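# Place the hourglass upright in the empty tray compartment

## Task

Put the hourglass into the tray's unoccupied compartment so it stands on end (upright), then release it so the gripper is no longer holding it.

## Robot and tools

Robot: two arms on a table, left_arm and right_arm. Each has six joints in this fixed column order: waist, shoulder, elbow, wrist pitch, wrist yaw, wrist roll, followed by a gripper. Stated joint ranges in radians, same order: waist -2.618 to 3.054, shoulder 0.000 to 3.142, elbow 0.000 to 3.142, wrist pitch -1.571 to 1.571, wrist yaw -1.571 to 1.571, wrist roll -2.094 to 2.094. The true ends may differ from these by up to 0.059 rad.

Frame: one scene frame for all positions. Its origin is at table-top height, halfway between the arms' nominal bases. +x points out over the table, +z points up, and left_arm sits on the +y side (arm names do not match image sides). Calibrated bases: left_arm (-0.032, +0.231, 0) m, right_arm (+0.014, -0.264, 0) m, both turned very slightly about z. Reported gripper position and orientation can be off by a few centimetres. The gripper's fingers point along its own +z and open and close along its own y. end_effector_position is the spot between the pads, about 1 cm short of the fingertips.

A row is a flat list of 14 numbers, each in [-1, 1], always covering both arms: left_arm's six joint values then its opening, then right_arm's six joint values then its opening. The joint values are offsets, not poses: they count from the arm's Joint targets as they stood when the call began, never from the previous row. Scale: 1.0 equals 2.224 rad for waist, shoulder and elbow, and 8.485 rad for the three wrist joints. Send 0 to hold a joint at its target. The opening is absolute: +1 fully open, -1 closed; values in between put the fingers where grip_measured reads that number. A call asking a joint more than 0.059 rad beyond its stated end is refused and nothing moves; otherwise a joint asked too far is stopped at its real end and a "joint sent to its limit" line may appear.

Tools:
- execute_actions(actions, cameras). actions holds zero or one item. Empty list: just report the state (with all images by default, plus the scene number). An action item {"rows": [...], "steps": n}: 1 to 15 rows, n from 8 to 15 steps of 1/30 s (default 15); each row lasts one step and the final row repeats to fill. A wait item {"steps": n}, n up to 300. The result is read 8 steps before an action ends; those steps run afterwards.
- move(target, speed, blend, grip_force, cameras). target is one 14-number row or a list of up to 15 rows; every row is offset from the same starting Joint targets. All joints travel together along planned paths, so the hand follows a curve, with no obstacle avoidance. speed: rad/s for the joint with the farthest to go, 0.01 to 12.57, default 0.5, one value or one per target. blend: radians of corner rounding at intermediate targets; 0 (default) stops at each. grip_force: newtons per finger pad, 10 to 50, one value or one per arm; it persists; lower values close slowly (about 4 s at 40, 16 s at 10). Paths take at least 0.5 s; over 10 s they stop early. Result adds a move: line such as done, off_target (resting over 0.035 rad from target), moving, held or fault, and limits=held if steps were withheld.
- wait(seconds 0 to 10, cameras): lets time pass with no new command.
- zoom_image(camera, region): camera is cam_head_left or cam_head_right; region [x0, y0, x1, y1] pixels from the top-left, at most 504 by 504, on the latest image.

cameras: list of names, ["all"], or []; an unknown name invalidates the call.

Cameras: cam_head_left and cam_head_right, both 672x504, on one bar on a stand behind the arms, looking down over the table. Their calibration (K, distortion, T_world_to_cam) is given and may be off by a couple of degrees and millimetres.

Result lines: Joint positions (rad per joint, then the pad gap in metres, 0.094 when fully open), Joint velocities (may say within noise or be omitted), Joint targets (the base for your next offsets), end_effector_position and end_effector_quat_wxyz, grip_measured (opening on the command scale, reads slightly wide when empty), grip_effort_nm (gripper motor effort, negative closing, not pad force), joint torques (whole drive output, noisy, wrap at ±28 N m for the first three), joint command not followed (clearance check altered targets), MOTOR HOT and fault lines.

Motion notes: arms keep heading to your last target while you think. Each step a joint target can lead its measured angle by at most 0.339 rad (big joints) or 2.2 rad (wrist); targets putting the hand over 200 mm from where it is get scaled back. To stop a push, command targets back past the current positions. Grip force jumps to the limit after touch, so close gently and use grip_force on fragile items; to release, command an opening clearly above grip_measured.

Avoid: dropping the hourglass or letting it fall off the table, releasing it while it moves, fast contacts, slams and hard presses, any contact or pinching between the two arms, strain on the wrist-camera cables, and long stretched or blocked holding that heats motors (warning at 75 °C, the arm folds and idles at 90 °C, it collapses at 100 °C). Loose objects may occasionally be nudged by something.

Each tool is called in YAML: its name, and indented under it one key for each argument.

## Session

execute_actions:
  actions: []

zoom_image:
  camera: "cam_head_left"
  region: [180, 160, 460, 340]

zoom_image:
  camera: "cam_head_right"
  region: [180, 160, 460, 340]

Scene clock: 0.00 s of 4000.00 s.
left_arm: end_effector_position=(+0.3719, +0.2323, +0.1231) grip_measured=+1.000 grip_effort_nm=n/a end_effector_quat_wxyz=(+0.632, -0.025, +0.773, +0.040) | right_arm: end_effector_position=(+0.4195, -0.2837, +0.1062) grip_measured=+1.000 grip_effort_nm=n/a end_effector_quat_wxyz=(+0.568, +0.041, +0.822, -0.004)
Joint positions: left_arm=[-0.056 1.568 0.344 1.022 -0.165 -0.002 0.094] | right_arm=[-0.029 1.506 0.429 0.715 0.01 0.046 0.094]
Joint velocities: within noise
Joint torques (N m): no reading
Heat: left arm: 30 °C; right arm: 37 °C.
Joint targets: left_arm=[-0.056 1.566 0.346 1.008 -0.166 -0.003] | right_arm=[-0.029 1.496 0.441 0.722 0.011 0.046]

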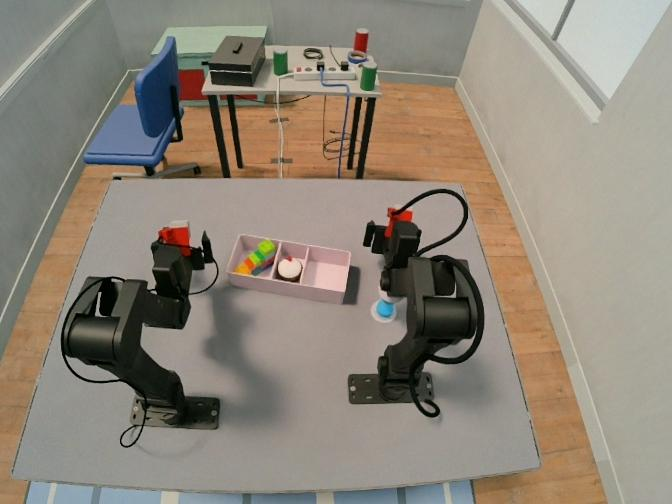

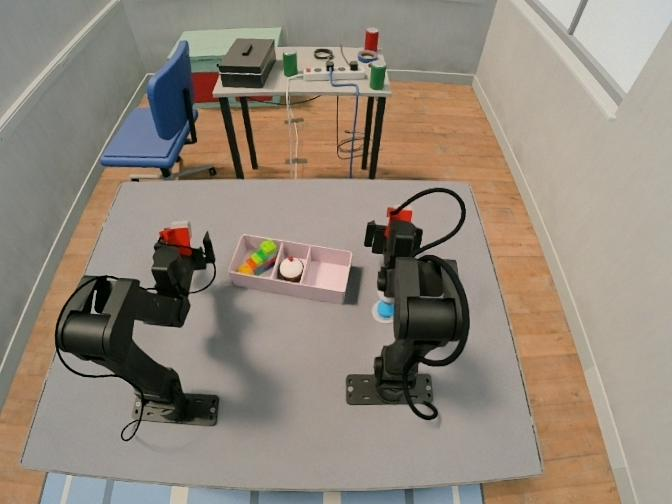

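Scaled by 1.800 from the camera's 672x504 image, which has a finer 960x720 frame.

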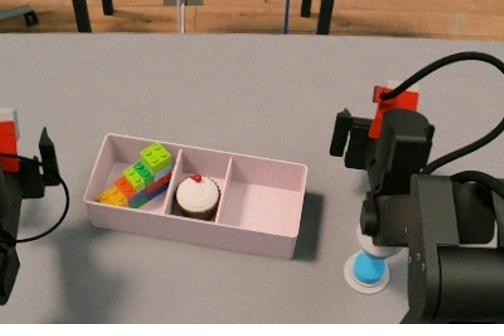

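Scaled by 1.800 from the camera's 672x504 image, which has a finer 960x720 frame.

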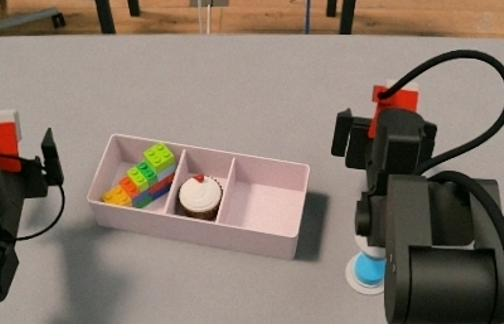

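move:
  target:
    - [0,0,0,0,0,0,1,0,-0.0207,0.2513,-0.0497,0,0,1]
    - [0,0,0,0,0,0,1,0.0427,-0.1857,0.2752,-0.2289,-0.0013,-0.0054,1]
  speed: 0.7
  blend: 0.05
  cameras: ["all"]

zoom_image:
  camera: "cam_head_left"
  region: [200, 200, 460, 380]

zoom_image:
  camera: "cam_head_right"
  region: [200, 200, 460, 380]

Scene clock: 6.23 s of 4000.00 s.
left_arm: end_effector_position=(+0.3719, +0.2323, +0.1231) grip_measured=+1.000 grip_effort_nm=0.00 end_effector_quat_wxyz=(+0.632, -0.025, +0.773, +0.040) | right_arm: end_effector_position=(+0.2306, -0.2555, +0.1529) grip_measured=+1.000 grip_effort_nm=0.03 end_effector_quat_wxyz=(+0.137, -0.016, +0.990, -0.001)
Joint positions: left_arm=[-0.056 1.568 0.344 1.022 -0.165 -0.002 0.094] | right_arm=[0.061 1.099 1.019 -1.215 0.009 0.01 0.094]
Joint torques (N m): left_arm=[-0.06 -5.9 6.13 2.34 -0.03 -0.02] | right_arm=[0.4 -3.02 8.5 0.45 -0.1 -0.15]
Heat: left arm: 32 °C; right arm: 38 °C.
Joint targets: left_arm=[-0.056 1.566 0.346 1.008 -0.166 -0.003] | right_arm=[0.066 1.083 1.053 -1.220 0.000 0.000]
Kept back: nothing.
move: done

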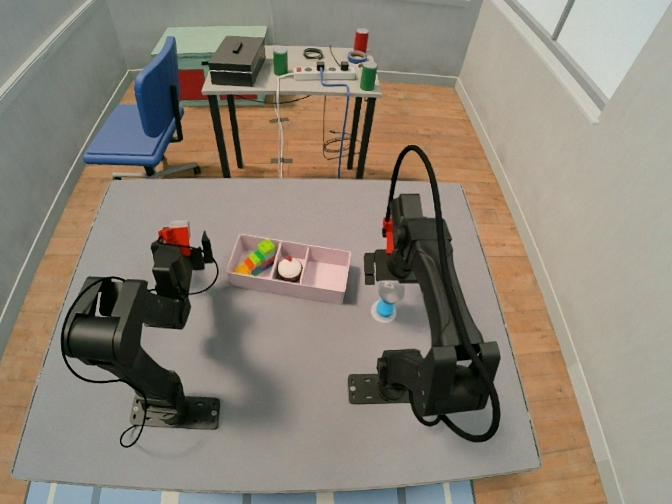

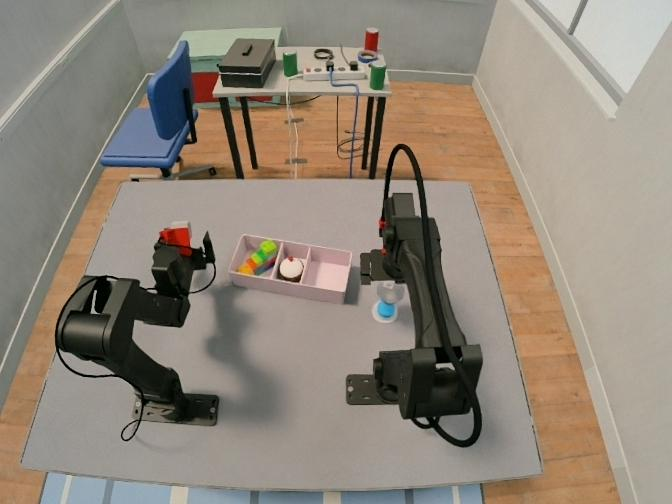

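Scaled by 1.938 from the camera's 672x504 image, which has a finer 960x720 frame.

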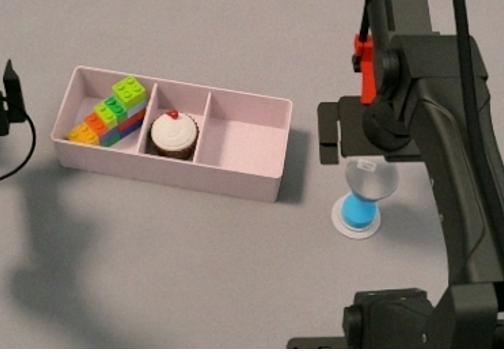

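Scaled by 1.938 from the camera's 672x504 image, which has a finer 960x720 frame.

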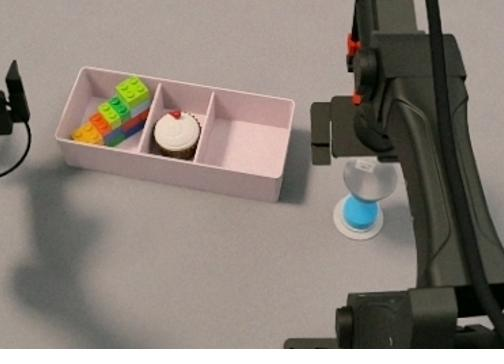

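move:
  target: [0,0,0,0,0,0,1,0.0036,-0.0139,-0.1277,0.0298,0,0,1]
  speed: 0.15
  cameras: ["all"]

zoom_image:
  camera: "cam_head_left"
  region: [340, 230, 460, 340]

zoom_image:
  camera: "cam_head_right"
  region: [340, 230, 460, 340]

Scene clock: 9.30 s of 4000.00 s.
left_arm: end_effector_position=(+0.3719, +0.2323, +0.1231) grip_measured=+1.000 grip_effort_nm=-0.01 end_effector_quat_wxyz=(+0.632, -0.025, +0.773, +0.040) | right_arm: end_effector_position=(+0.2298, -0.2538, +0.0955) grip_measured=+1.000 grip_effort_nm=0.03 end_effector_quat_wxyz=(+0.143, -0.020, +0.989, +0.000)
Joint positions: left_arm=[-0.056 1.568 0.344 1.022 -0.165 -0.002 0.094] | right_arm=[0.069 1.072 0.774 -0.985 0.009 0.01 0.094]
Joint torques (N m): left_arm=[-0.03 -5.89 6.15 2.33 -0.03 -0.02] | right_arm=[0.49 -3.25 5.5 0.64 -0.1 -0.12]
Heat: left arm: 32 °C; right arm: 38 °C.
Joint targets: left_arm=[-0.056 1.566 0.346 1.008 -0.166 -0.003] | right_arm=[0.075 1.052 0.769 -0.967 0.000 0.000]
Kept back: nothing.
move: done

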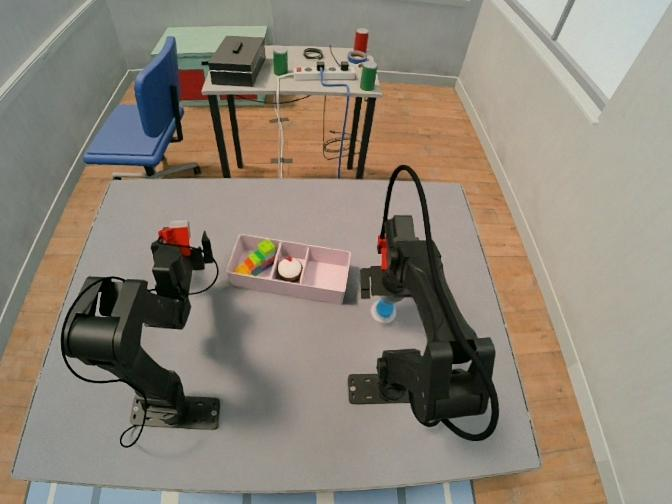

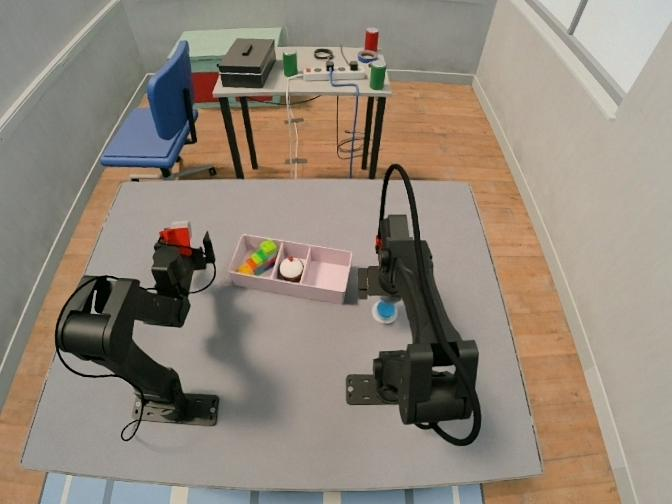

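Scaled by 4.200 from the camera's 672x504 image, which has a finer 960x720 frame.

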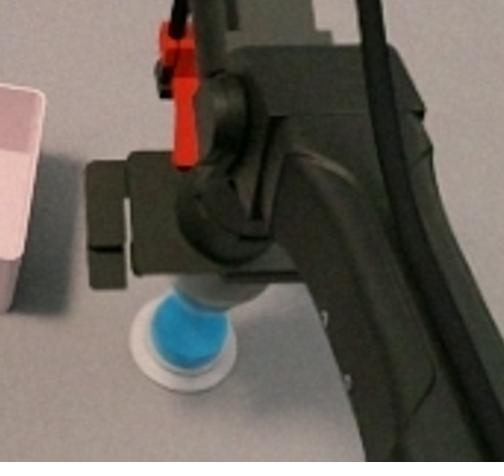

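Scaled by 4.200 from the camera's 672x504 image, which has a finer 960x720 frame.

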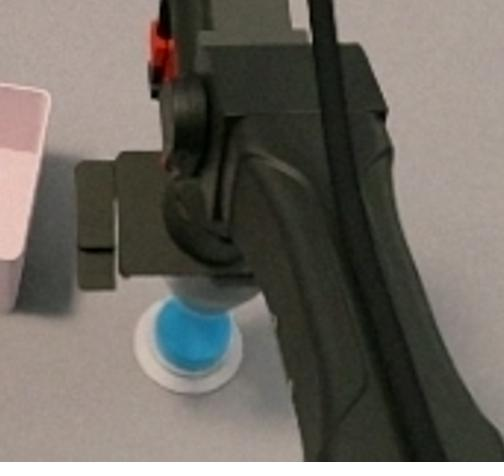

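move:
  target: [0,0,0,0,0,0,1,0,0,0,0,0,0,0.0]
  grip_force: 18

Scene clock: 13.00 s of 4000.00 s.
left_arm: end_effector_position=(+0.3719, +0.2323, +0.1231) grip_measured=+1.000 grip_effort_nm=-0.01 end_effector_quat_wxyz=(+0.632, -0.025, +0.773, +0.040) | right_arm: end_effector_position=(+0.2299, -0.2538, +0.0956) grip_measured=+0.300 grip_effort_nm=-0.36 end_effector_quat_wxyz=(+0.143, -0.020, +0.989, +0.000)
Joint positions: left_arm=[-0.056 1.568 0.344 1.022 -0.165 -0.002 0.094] | right_arm=[0.069 1.072 0.774 -0.985 0.009 0.009 0.061]
Joint torques (N m): left_arm=[-0.05 -5.9 6.13 2.33 -0.04 -0.02] | right_arm=[0.61 -3.17 5.44 0.65 -0.11 -0.13]
Heat: left arm: 33 °C; right arm: 39 °C.
Joint targets: left_arm=[-0.056 1.566 0.346 1.008 -0.166 -0.003] | right_arm=[0.075 1.052 0.769 -0.967 0.000 0.000]
Kept back: nothing.
grip_force (N): 18, 18
move: done

execute_actions:
  actions: []

zoom_image:
  camera: "cam_head_left"
  region: [340, 230, 460, 340]

zoom_image:
  camera: "cam_head_right"
  region: [340, 230, 460, 340]

Scene clock: 13.30 s of 4000.00 s.
left_arm: end_effector_position=(+0.3719, +0.2323, +0.1231) grip_measured=+1.000 grip_effort_nm=-0.01 end_effector_quat_wxyz=(+0.632, -0.025, +0.773, +0.040) | right_arm: end_effector_position=(+0.2299, -0.2538, +0.0956) grip_measured=+0.297 grip_effort_nm=-0.40 end_effector_quat_wxyz=(+0.143, -0.020, +0.989, +0.000)
Joint positions: left_arm=[-0.056 1.568 0.344 1.022 -0.165 -0.002 0.094] | right_arm=[0.069 1.072 0.774 -0.985 0.009 0.009 0.061]
Joint velocities: within noise
Joint torques (N m): left_arm=[-0.03 -5.89 6.12 2.34 -0.04 -0.02] | right_arm=[0.51 -3.21 5.52 0.66 -0.07 -0.11]
Heat: left arm: 33 °C; right arm: 39 °C.
Joint targets: left_arm=[-0.056 1.566 0.346 1.008 -0.166 -0.003] | right_arm=[0.075 1.052 0.769 -0.967 0.000 0.000]
Steps of this call (1-9: nothing new was sent). Readings (joint positions of left_arm | right_arm):
1: [-0.056 1.568 0.344 1.022 -0.165 -0.002] | [0.069 1.072 0.774 -0.985 0.009 0.009]
2: [-0.056 1.568 0.344 1.022 -0.165 -0.002] | [0.069 1.072 0.774 -0.985 0.009 0.009]
4: [-0.056 1.568 0.344 1.022 -0.165 -0.002] | [0.069 1.072 0.774 -0.985 0.009 0.009]
8: [-0.056 1.568 0.344 1.022 -0.165 -0.002] | [0.069 1.072 0.774 -0.985 0.009 0.009]
9: the state above
grip_force (N): 18, 18

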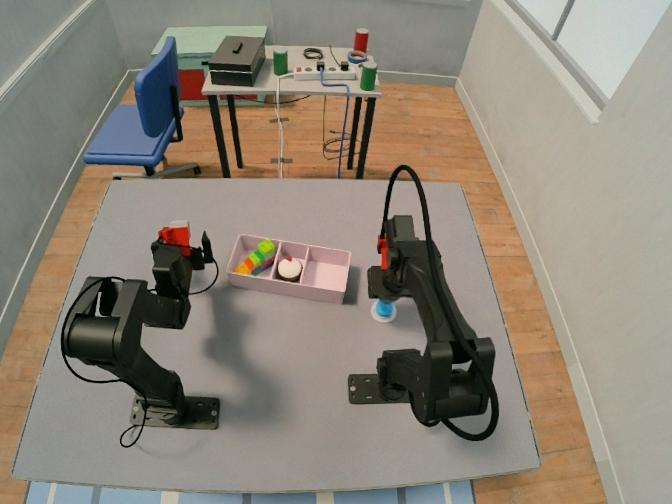

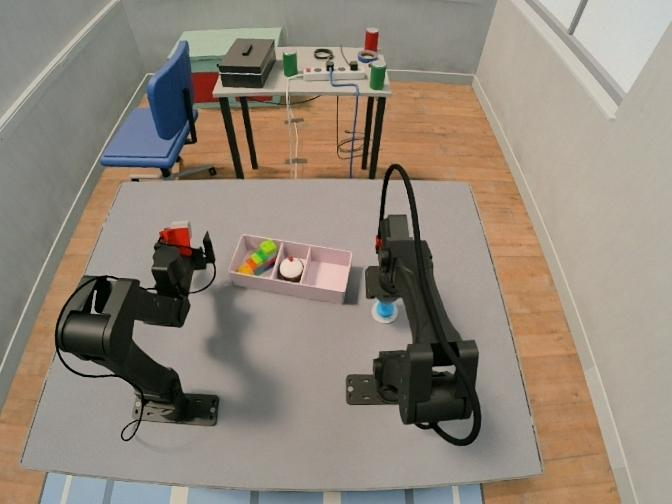

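Scaled by 4.200 from the camera's 672x504 image, which has a finer 960x720 frame.

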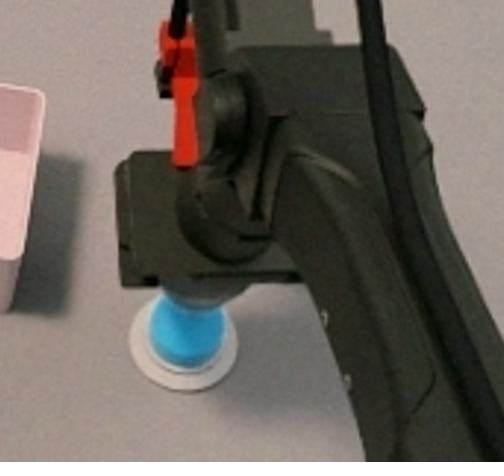

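Scaled by 4.200 from the camera's 672x504 image, which has a finer 960x720 frame.

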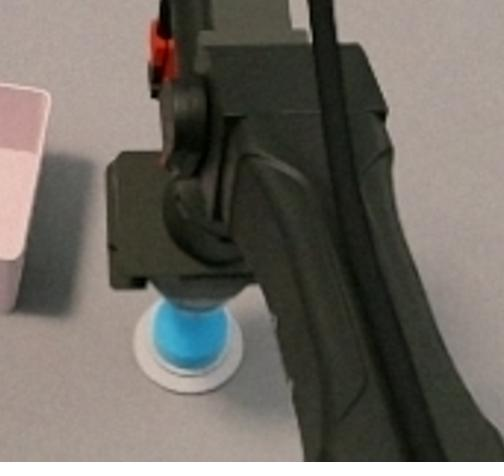

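move:
  target:
    - [0,0,0,0,0,0,1,0,0,0,0,0,0,0.95]
    - [0,0,0,0,0,0,1,-0.0144,0,0,0,0,0,0.95]
  speed: 0.1
  cameras: ["all"]

zoom_image:
  camera: "cam_head_left"
  region: [340, 230, 460, 340]

zoom_image:
  camera: "cam_head_right"
  region: [340, 230, 460, 340]

Scene clock: 15.30 s of 4000.00 s.
left_arm: end_effector_position=(+0.3719, +0.2323, +0.1231) grip_measured=+1.000 grip_effort_nm=-0.01 end_effector_quat_wxyz=(+0.632, -0.025, +0.773, +0.040) | right_arm: end_effector_position=(+0.2301, -0.2581, +0.0956) grip_measured=+0.948 grip_effort_nm=0.15 end_effector_quat_wxyz=(+0.143, -0.010, +0.990, -0.001)
Joint positions: left_arm=[-0.056 1.568 0.344 1.022 -0.165 -0.002 0.094] | right_arm=[0.048 1.072 0.774 -0.985 0.008 0.009 0.092]
Joint torques (N m): left_arm=[-0.05 -5.89 6.15 2.33 -0.04 -0.02] | right_arm=[-0.55 -3.22 5.49 0.64 -0.09 -0.12]
Heat: left arm: 34 °C; right arm: 39 °C.
Joint targets: left_arm=[-0.056 1.566 0.346 1.008 -0.166 -0.003] | right_arm=[0.043 1.052 0.769 -0.967 0.000 0.000]
Kept back: nothing.
grip_force (N): 18, 18
move: done

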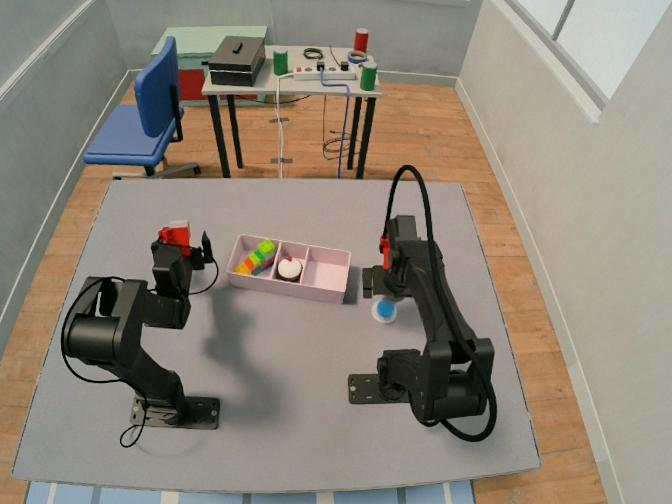

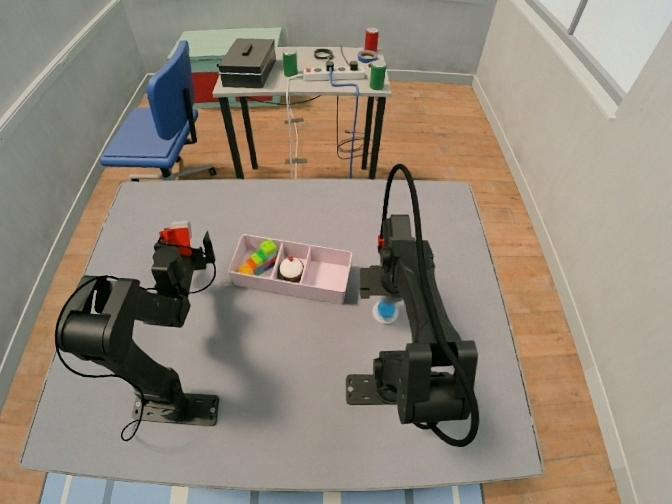

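Scaled by 4.200 from the camera's 672x504 image, which has a finer 960x720 frame.

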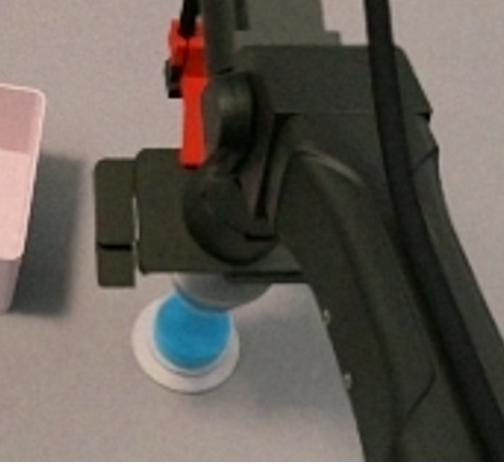

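Scaled by 4.200 from the camera's 672x504 image, which has a finer 960x720 frame.

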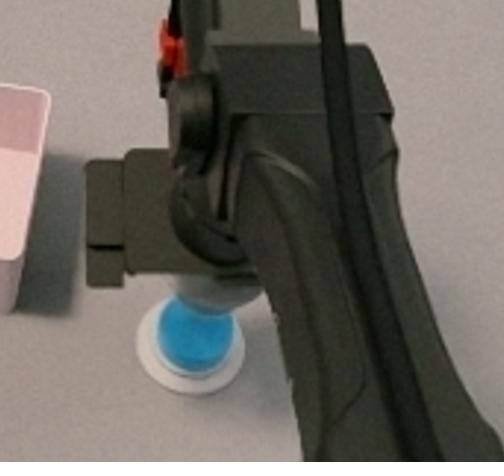

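move:
  target: [0,0,0,0,0,0,1,0,0,0,0,0,0,0.2]
  cameras: ["all"]

zoom_image:
  camera: "cam_head_left"
  region: [340, 230, 460, 340]

zoom_image:
  camera: "cam_head_right"
  region: [340, 230, 460, 340]

Scene clock: 19.07 s of 4000.00 s.
left_arm: end_effector_position=(+0.3719, +0.2323, +0.1231) grip_measured=+1.000 grip_effort_nm=-0.01 end_effector_quat_wxyz=(+0.632, -0.025, +0.773, +0.040) | right_arm: end_effector_position=(+0.2302, -0.2581, +0.0956) grip_measured=+0.310 grip_effort_nm=-0.36 end_effector_quat_wxyz=(+0.144, -0.010, +0.990, -0.001)
Joint positions: left_arm=[-0.056 1.568 0.344 1.022 -0.165 -0.002 0.094] | right_arm=[0.048 1.072 0.774 -0.985 0.008 0.009 0.062]
Joint torques (N m): left_arm=[-0.05 -5.9 6.13 2.34 -0.04 -0.02] | right_arm=[-0.51 -3.29 5.57 0.65 -0.08 -0.12]
Heat: left arm: 34 °C; right arm: 39 °C.
Joint targets: left_arm=[-0.056 1.566 0.346 1.008 -0.166 -0.003] | right_arm=[0.043 1.052 0.769 -0.967 0.000 0.000]
Kept back: nothing.
grip_force (N): 18, 18
move: done

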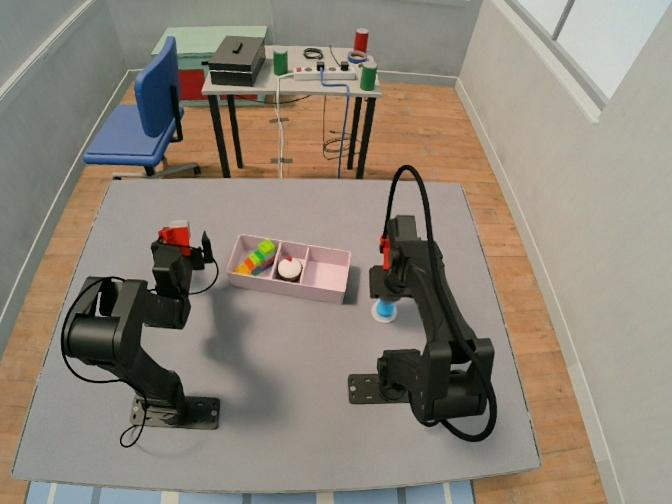

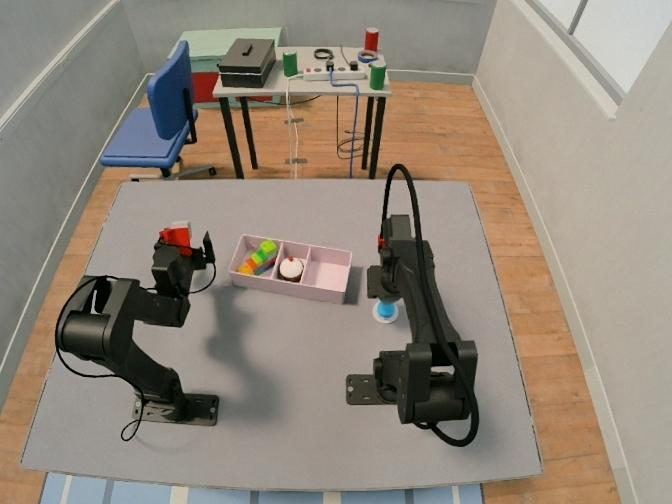

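Scaled by 4.200 from the camera's 672x504 image, which has a finer 960x720 frame.

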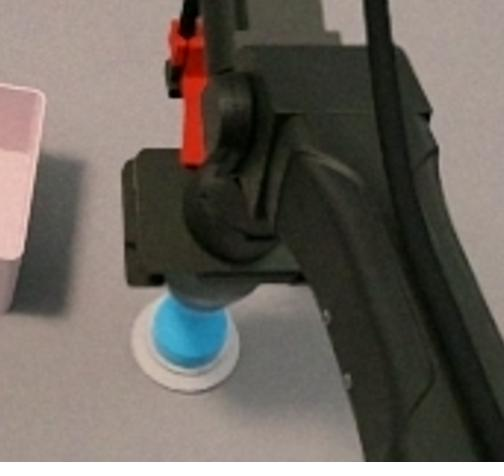

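Scaled by 4.200 from the camera's 672x504 image, which has a finer 960x720 frame.

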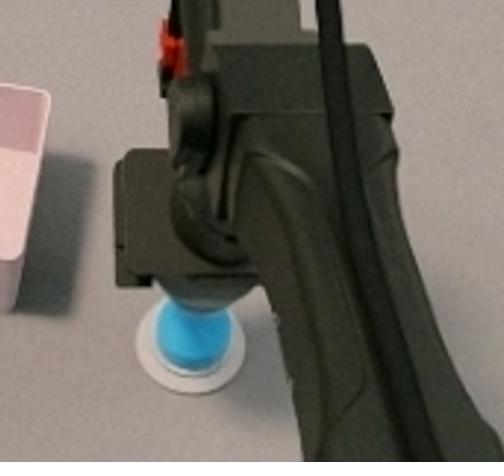

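move:
  target:
    - [0,0,0,0,0,0,1,0,0,0,0,0,0,0.95]
    - [0,0,0,0,0,0,1,-0.0108,0,0,0,0,0,0.95]
    - [0,0,0,0,0,0,1,-0.0108,0,0,0,0,0,0.2]
  speed: 0.1
  cameras: ["all"]

zoom_image:
  camera: "cam_head_left"
  region: [340, 230, 460, 340]

zoom_image:
  camera: "cam_head_right"
  region: [340, 230, 460, 340]

Scene clock: 23.83 s of 4000.00 s.
left_arm: end_effector_position=(+0.3719, +0.2323, +0.1231) grip_measured=+1.000 grip_effort_nm=-0.01 end_effector_quat_wxyz=(+0.632, -0.025, +0.773, +0.040) | right_arm: end_effector_position=(+0.2302, -0.2632, +0.0956) grip_measured=+0.319 grip_effort_nm=-0.37 end_effector_quat_wxyz=(+0.144, +0.001, +0.990, -0.003)
Joint positions: left_arm=[-0.056 1.568 0.344 1.022 -0.165 -0.002 0.094] | right_arm=[0.024 1.072 0.774 -0.985 0.008 0.009 0.062]
Joint torques (N m): left_arm=[-0.05 -5.9 6.12 2.34 -0.04 -0.02] | right_arm=[-0.43 -3.22 5.49 0.65 -0.09 -0.12]
Heat: left arm: 35 °C; right arm: 39 °C.
Joint targets: left_arm=[-0.056 1.566 0.346 1.008 -0.166 -0.003] | right_arm=[0.018 1.052 0.769 -0.967 0.000 0.000]
Kept back: nothing.
grip_force (N): 18, 18
move: done

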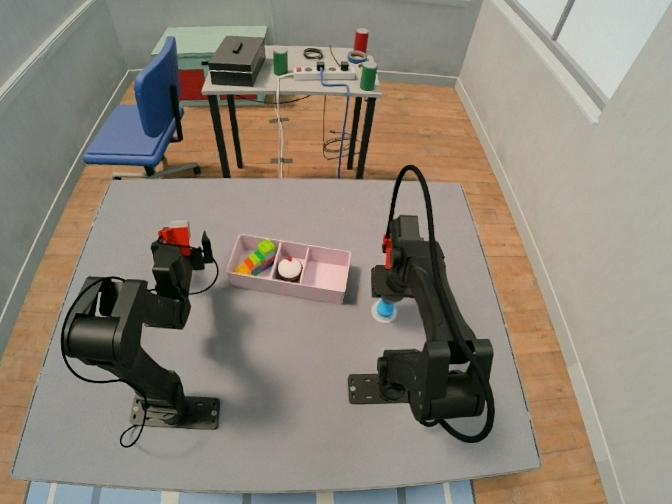

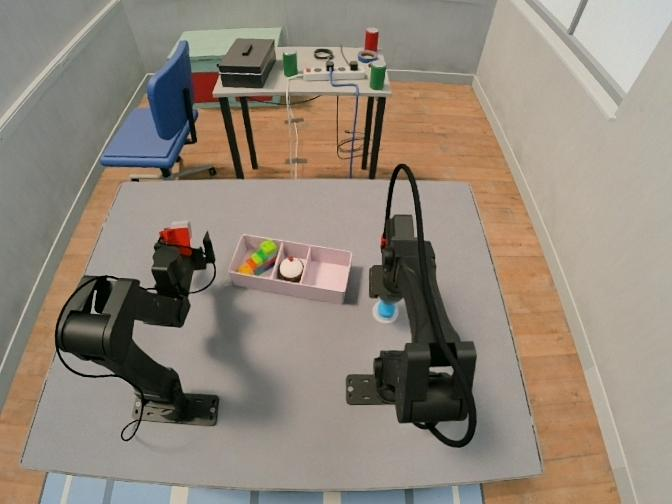

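Scaled by 4.200 from the camera's 672x504 image, which has a finer 960x720 frame.

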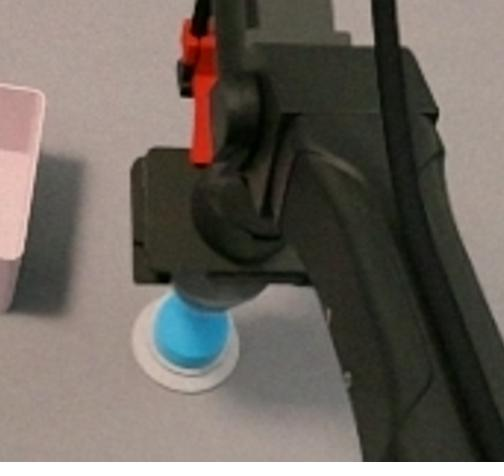

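Scaled by 4.200 from the camera's 672x504 image, which has a finer 960x720 frame.

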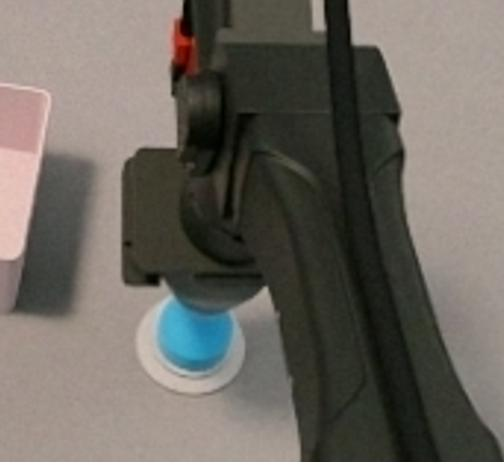

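move:
  target:
    - [0,0,0,0,0,0,1,0,0.0232,0.1832,-0.042,0,0,0.0]
    - [0,0,0,0,0,0,1,0.2037,0.25,0.3585,-0.0285,0,0,0.0]
  speed: 0.25
  grip_force: 28
  blend: 0.02
  cameras: ["all"]

zoom_image:
  camera: "cam_head_left"
  region: [270, 200, 390, 310]

zoom_image:
  camera: "cam_head_right"
  region: [270, 200, 390, 310]

Scene clock: 29.03 s of 4000.00 s.
left_arm: end_effector_position=(+0.3719, +0.2323, +0.1231) grip_measured=+1.000 grip_effort_nm=-0.01 end_effector_quat_wxyz=(+0.632, -0.025, +0.773, +0.040) | right_arm: end_effector_position=(+0.3214, -0.1145, +0.1798) grip_measured=+0.301 grip_effort_nm=-0.60 end_effector_quat_wxyz=(+0.126, -0.218, +0.967, +0.027)
Joint positions: left_arm=[-0.056 1.568 0.344 1.022 -0.165 -0.002 0.094] | right_arm=[0.47 1.606 1.523 -1.23 0.005 0.009 0.061]
Joint torques (N m): left_arm=[-0.05 -5.9 6.15 2.33 -0.04 -0.02] | right_arm=[0.16 -5.52 9.18 0.61 -0.04 -0.12]
Heat: left arm: 36 °C; right arm: 39 °C.
Joint targets: left_arm=[-0.056 1.566 0.346 1.008 -0.166 -0.003] | right_arm=[0.472 1.608 1.566 -1.209 0.000 0.000]
Kept back: nothing.
grip_force (N): 28, 28
move: off_target (right_arm); right_arm: the elbow is farthest, 0.043 rad from its target

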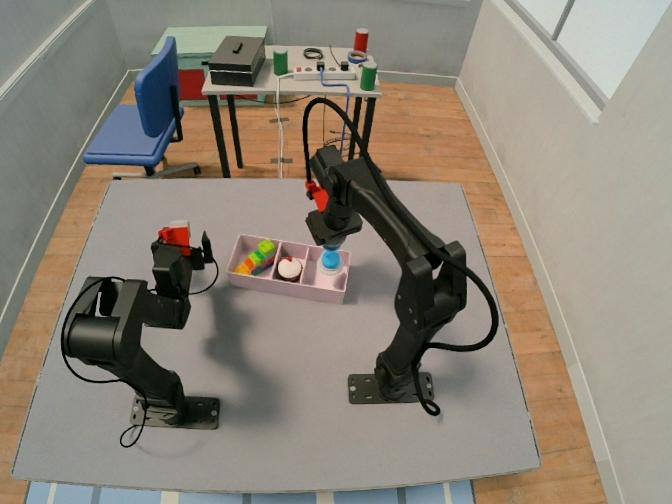

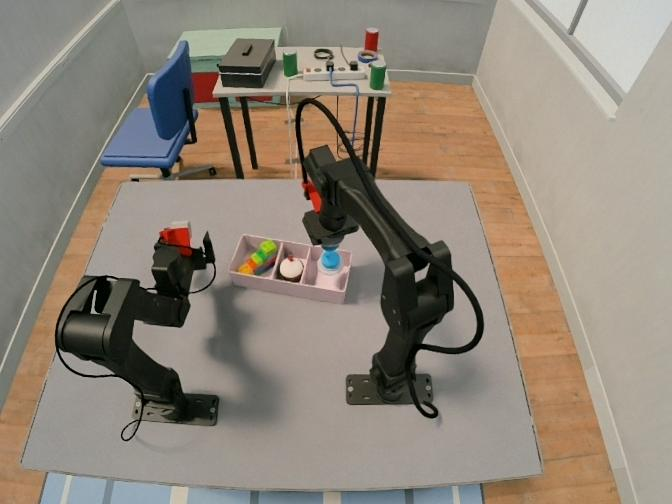

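Scaled by 4.200 from the camera's 672x504 image, which has a finer 960x720 frame.

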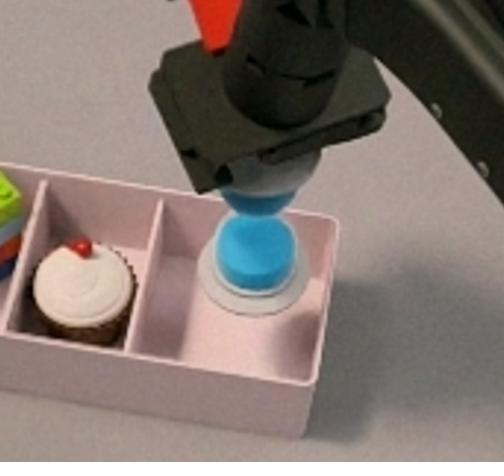

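Scaled by 4.200 from the camera's 672x504 image, which has a finer 960x720 frame.

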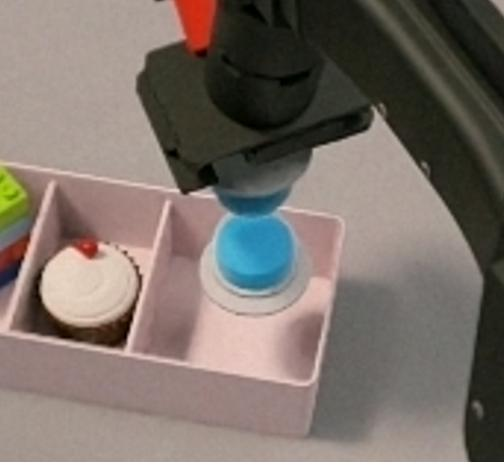

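move:
  target:
    - [0,0,0,0,0,0,1,0.0118,0,0,0,0,0,0.0]
    - [0,0,0,0,0,0,1,0.0118,-0.0072,-0.1632,0.0394,0,0,0.0]
  speed: 0.15
  blend: 0.01
  cameras: ["all"]

zoom_image:
  camera: "cam_head_left"
  region: [270, 200, 390, 310]

zoom_image:
  camera: "cam_head_right"
  region: [270, 200, 390, 310]

Scene clock: 32.87 s of 4000.00 s.
left_arm: end_effector_position=(+0.3719, +0.2323, +0.1231) grip_measured=+1.000 grip_effort_nm=-0.01 end_effector_quat_wxyz=(+0.632, -0.025, +0.773, +0.040) | right_arm: end_effector_position=(+0.3191, -0.1057, +0.0998) grip_measured=+0.301 grip_effort_nm=-0.59 end_effector_quat_wxyz=(+0.130, -0.230, +0.964, +0.030)
Joint positions: left_arm=[-0.056 1.568 0.344 1.022 -0.165 -0.002 0.094] | right_arm=[0.495 1.606 1.203 -0.9 0.003 0.009 0.061]
Joint torques (N m): left_arm=[-0.05 -5.9 6.12 2.34 -0.03 -0.02] | right_arm=[0.36 -6.79 5.87 0.68 -0.06 -0.14]
Heat: left arm: 36 °C; right arm: 39 °C.
Joint targets: left_arm=[-0.056 1.566 0.346 1.008 -0.166 -0.003] | right_arm=[0.498 1.592 1.204 -0.875 0.000 0.000]
Kept back: nothing.
grip_force (N): 28, 28
move: done

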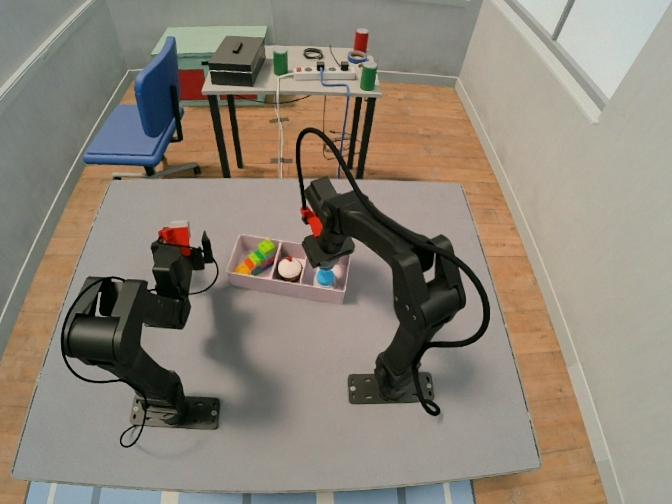

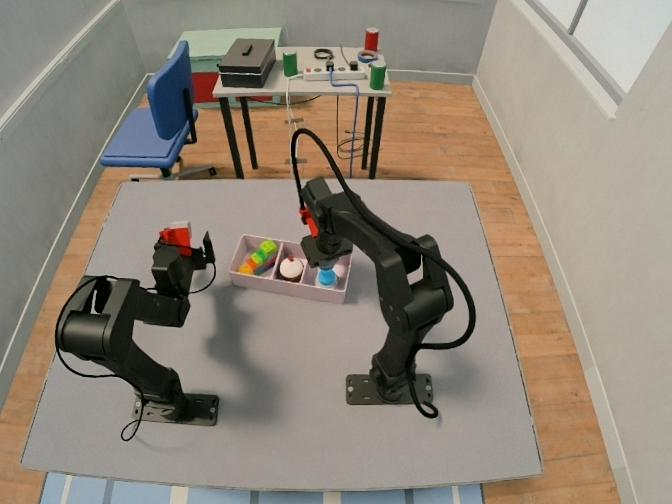

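Scaled by 4.200 from the camera's 672x504 image, which has a finer 960x720 frame.

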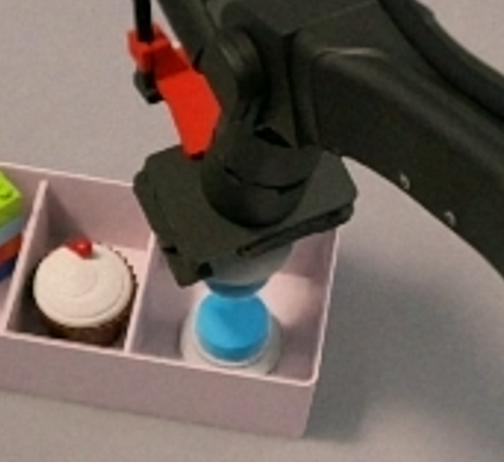

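Scaled by 4.200 from the camera's 672x504 image, which has a finer 960x720 frame.

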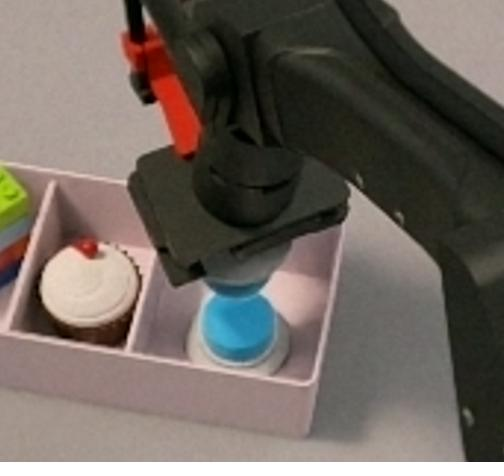

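move:
  target:
    - [0,0,0,0,0,0,1,0,0,0,0.0032,0,0,0.0]
    - [0,0,0,0,0,0,1,0,0,-0.007,0.0025,0,0,0.0]
  speed: 0.05
  cameras: ["all"]

zoom_image:
  camera: "cam_head_left"
  region: [290, 220, 370, 310]

zoom_image:
  camera: "cam_head_right"
  region: [290, 220, 370, 310]

Scene clock: 34.63 s of 4000.00 s.
left_arm: end_effector_position=(+0.3719, +0.2323, +0.1231) grip_measured=+1.000 grip_effort_nm=-0.01 end_effector_quat_wxyz=(+0.632, -0.025, +0.773, +0.040) | right_arm: end_effector_position=(+0.3220, -0.1042, +0.0981) grip_measured=+0.301 grip_effort_nm=-0.59 end_effector_quat_wxyz=(+0.137, -0.230, +0.963, +0.032)
Joint positions: left_arm=[-0.056 1.568 0.344 1.022 -0.165 -0.002 0.094] | right_arm=[0.495 1.606 1.192 -0.873 0.003 0.009 0.061]
Joint torques (N m): left_arm=[-0.05 -5.9 6.15 2.34 -0.04 -0.03] | right_arm=[0.25 -6.82 5.61 0.67 -0.05 -0.11]
Heat: left arm: 36 °C; right arm: 39 °C.
Joint targets: left_arm=[-0.056 1.566 0.346 1.008 -0.166 -0.003] | right_arm=[0.498 1.592 1.188 -0.853 0.000 0.000]
Kept back: nothing.
grip_force (N): 28, 28
move: done

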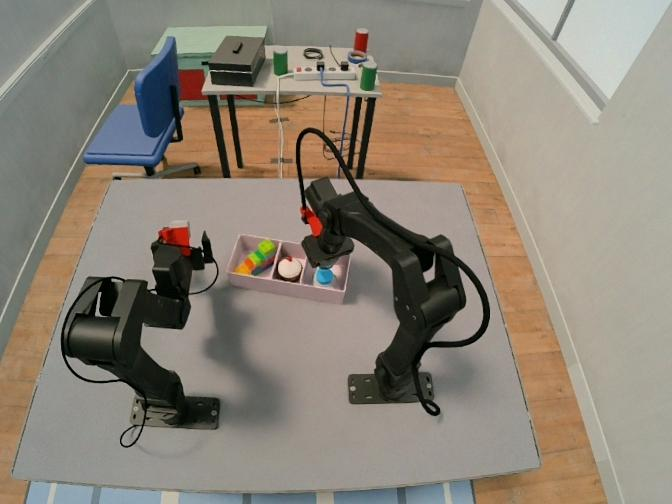

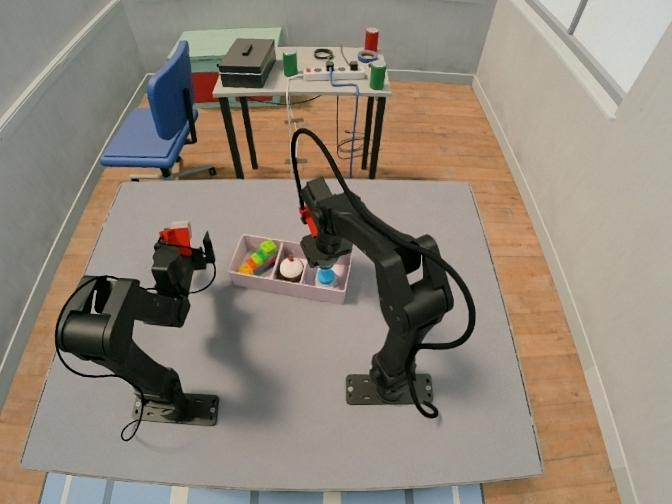

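Scaled by 5.600 from the camera's 672x504 image, which has a finer 960x720 frame.

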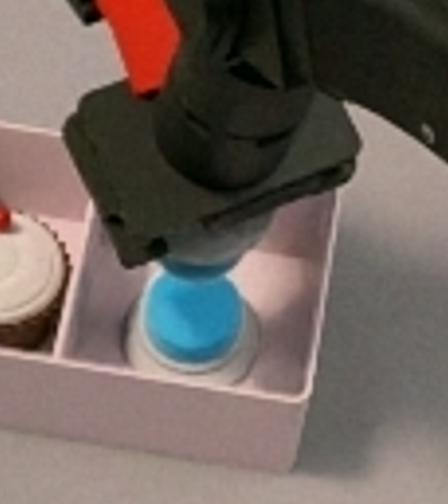

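Scaled by 5.600 from the camera's 672x504 image, which has a finer 960x720 frame.

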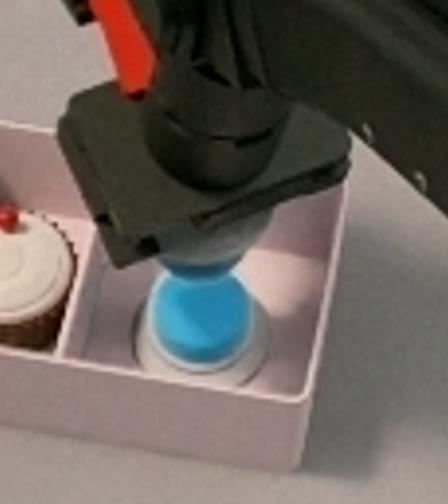

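move:
  target: [0,0,0,0,0,0,1,0,0,-0.007,0.0005,0,0,0.0]
  speed: 0.04

Scene clock: 35.57 s of 4000.00 s.
left_arm: end_effector_position=(+0.3719, +0.2323, +0.1231) grip_measured=+1.000 grip_effort_nm=-0.01 end_effector_quat_wxyz=(+0.632, -0.025, +0.773, +0.040) | right_arm: end_effector_position=(+0.3217, -0.1044, +0.0976) grip_measured=+0.301 grip_effort_nm=-0.59 end_effector_quat_wxyz=(+0.137, -0.230, +0.963, +0.032)
Joint positions: left_arm=[-0.056 1.568 0.344 1.022 -0.165 -0.002 0.094] | right_arm=[0.495 1.606 1.19 -0.873 0.003 0.009 0.061]
Joint torques (N m): left_arm=[-0.05 -5.89 6.15 2.33 -0.03 -0.02] | right_arm=[0.32 -6.82 4.51 0.68 -0.07 -0.12]
Heat: left arm: 36 °C; right arm: 39 °C.
Joint targets: left_arm=[-0.056 1.566 0.346 1.008 -0.166 -0.003] | right_arm=[0.498 1.592 1.173 -0.849 0.000 0.000]
Kept back: nothing.
grip_force (N): 28, 28
move: done

move:
  target: [0,0,0,0,0,0,1,0,0,-0.006,0,0,0,0.0]
  speed: 0.04
  cameras: ["all"]

zoom_image:
  camera: "cam_head_left"
  region: [290, 220, 370, 310]

Scene clock: 36.53 s of 4000.00 s.
left_arm: end_effector_position=(+0.3719, +0.2323, +0.1231) grip_measured=+1.000 grip_effort_nm=-0.01 end_effector_quat_wxyz=(+0.632, -0.025, +0.773, +0.040) | right_arm: end_effector_position=(+0.3205, -0.1047, +0.0967) grip_measured=+0.300 grip_effort_nm=-0.60 end_effector_quat_wxyz=(+0.137, -0.230, +0.963, +0.033)
Joint positions: left_arm=[-0.056 1.568 0.344 1.022 -0.165 -0.002 0.094] | right_arm=[0.495 1.601 1.182 -0.869 0.002 0.009 0.061]
Joint torques (N m): left_arm=[-0.03 -5.9 6.13 2.33 -0.04 -0.02] | right_arm=[0.28 -6.43 4.14 0.65 -0.04 -0.13]
Heat: left arm: 36 °C; right arm: 39 °C.
Joint targets: left_arm=[-0.056 1.566 0.346 1.008 -0.166 -0.003] | right_arm=[0.498 1.592 1.159 -0.849 0.000 0.000]
Kept back: nothing.
grip_force (N): 28, 28
move: done

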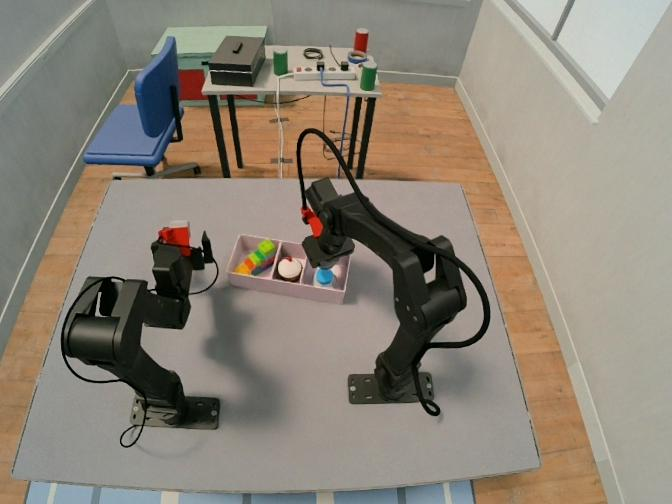

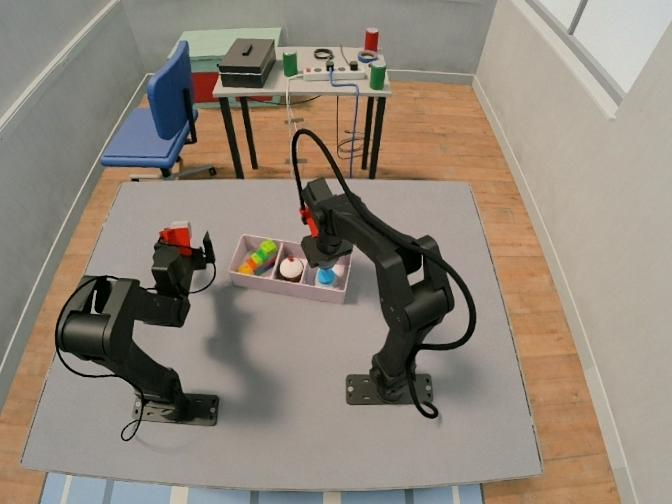

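Scaled by 5.600 from the camera's 672x504 image, which has a finer 960x720 frame.

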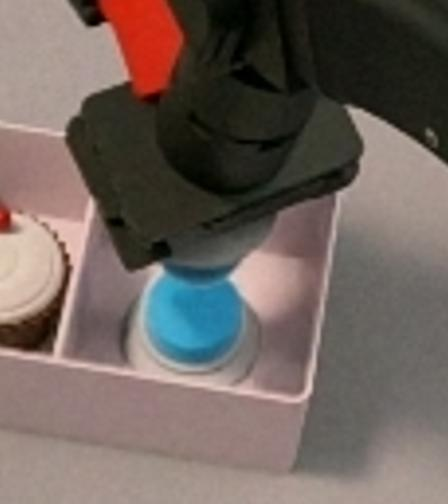

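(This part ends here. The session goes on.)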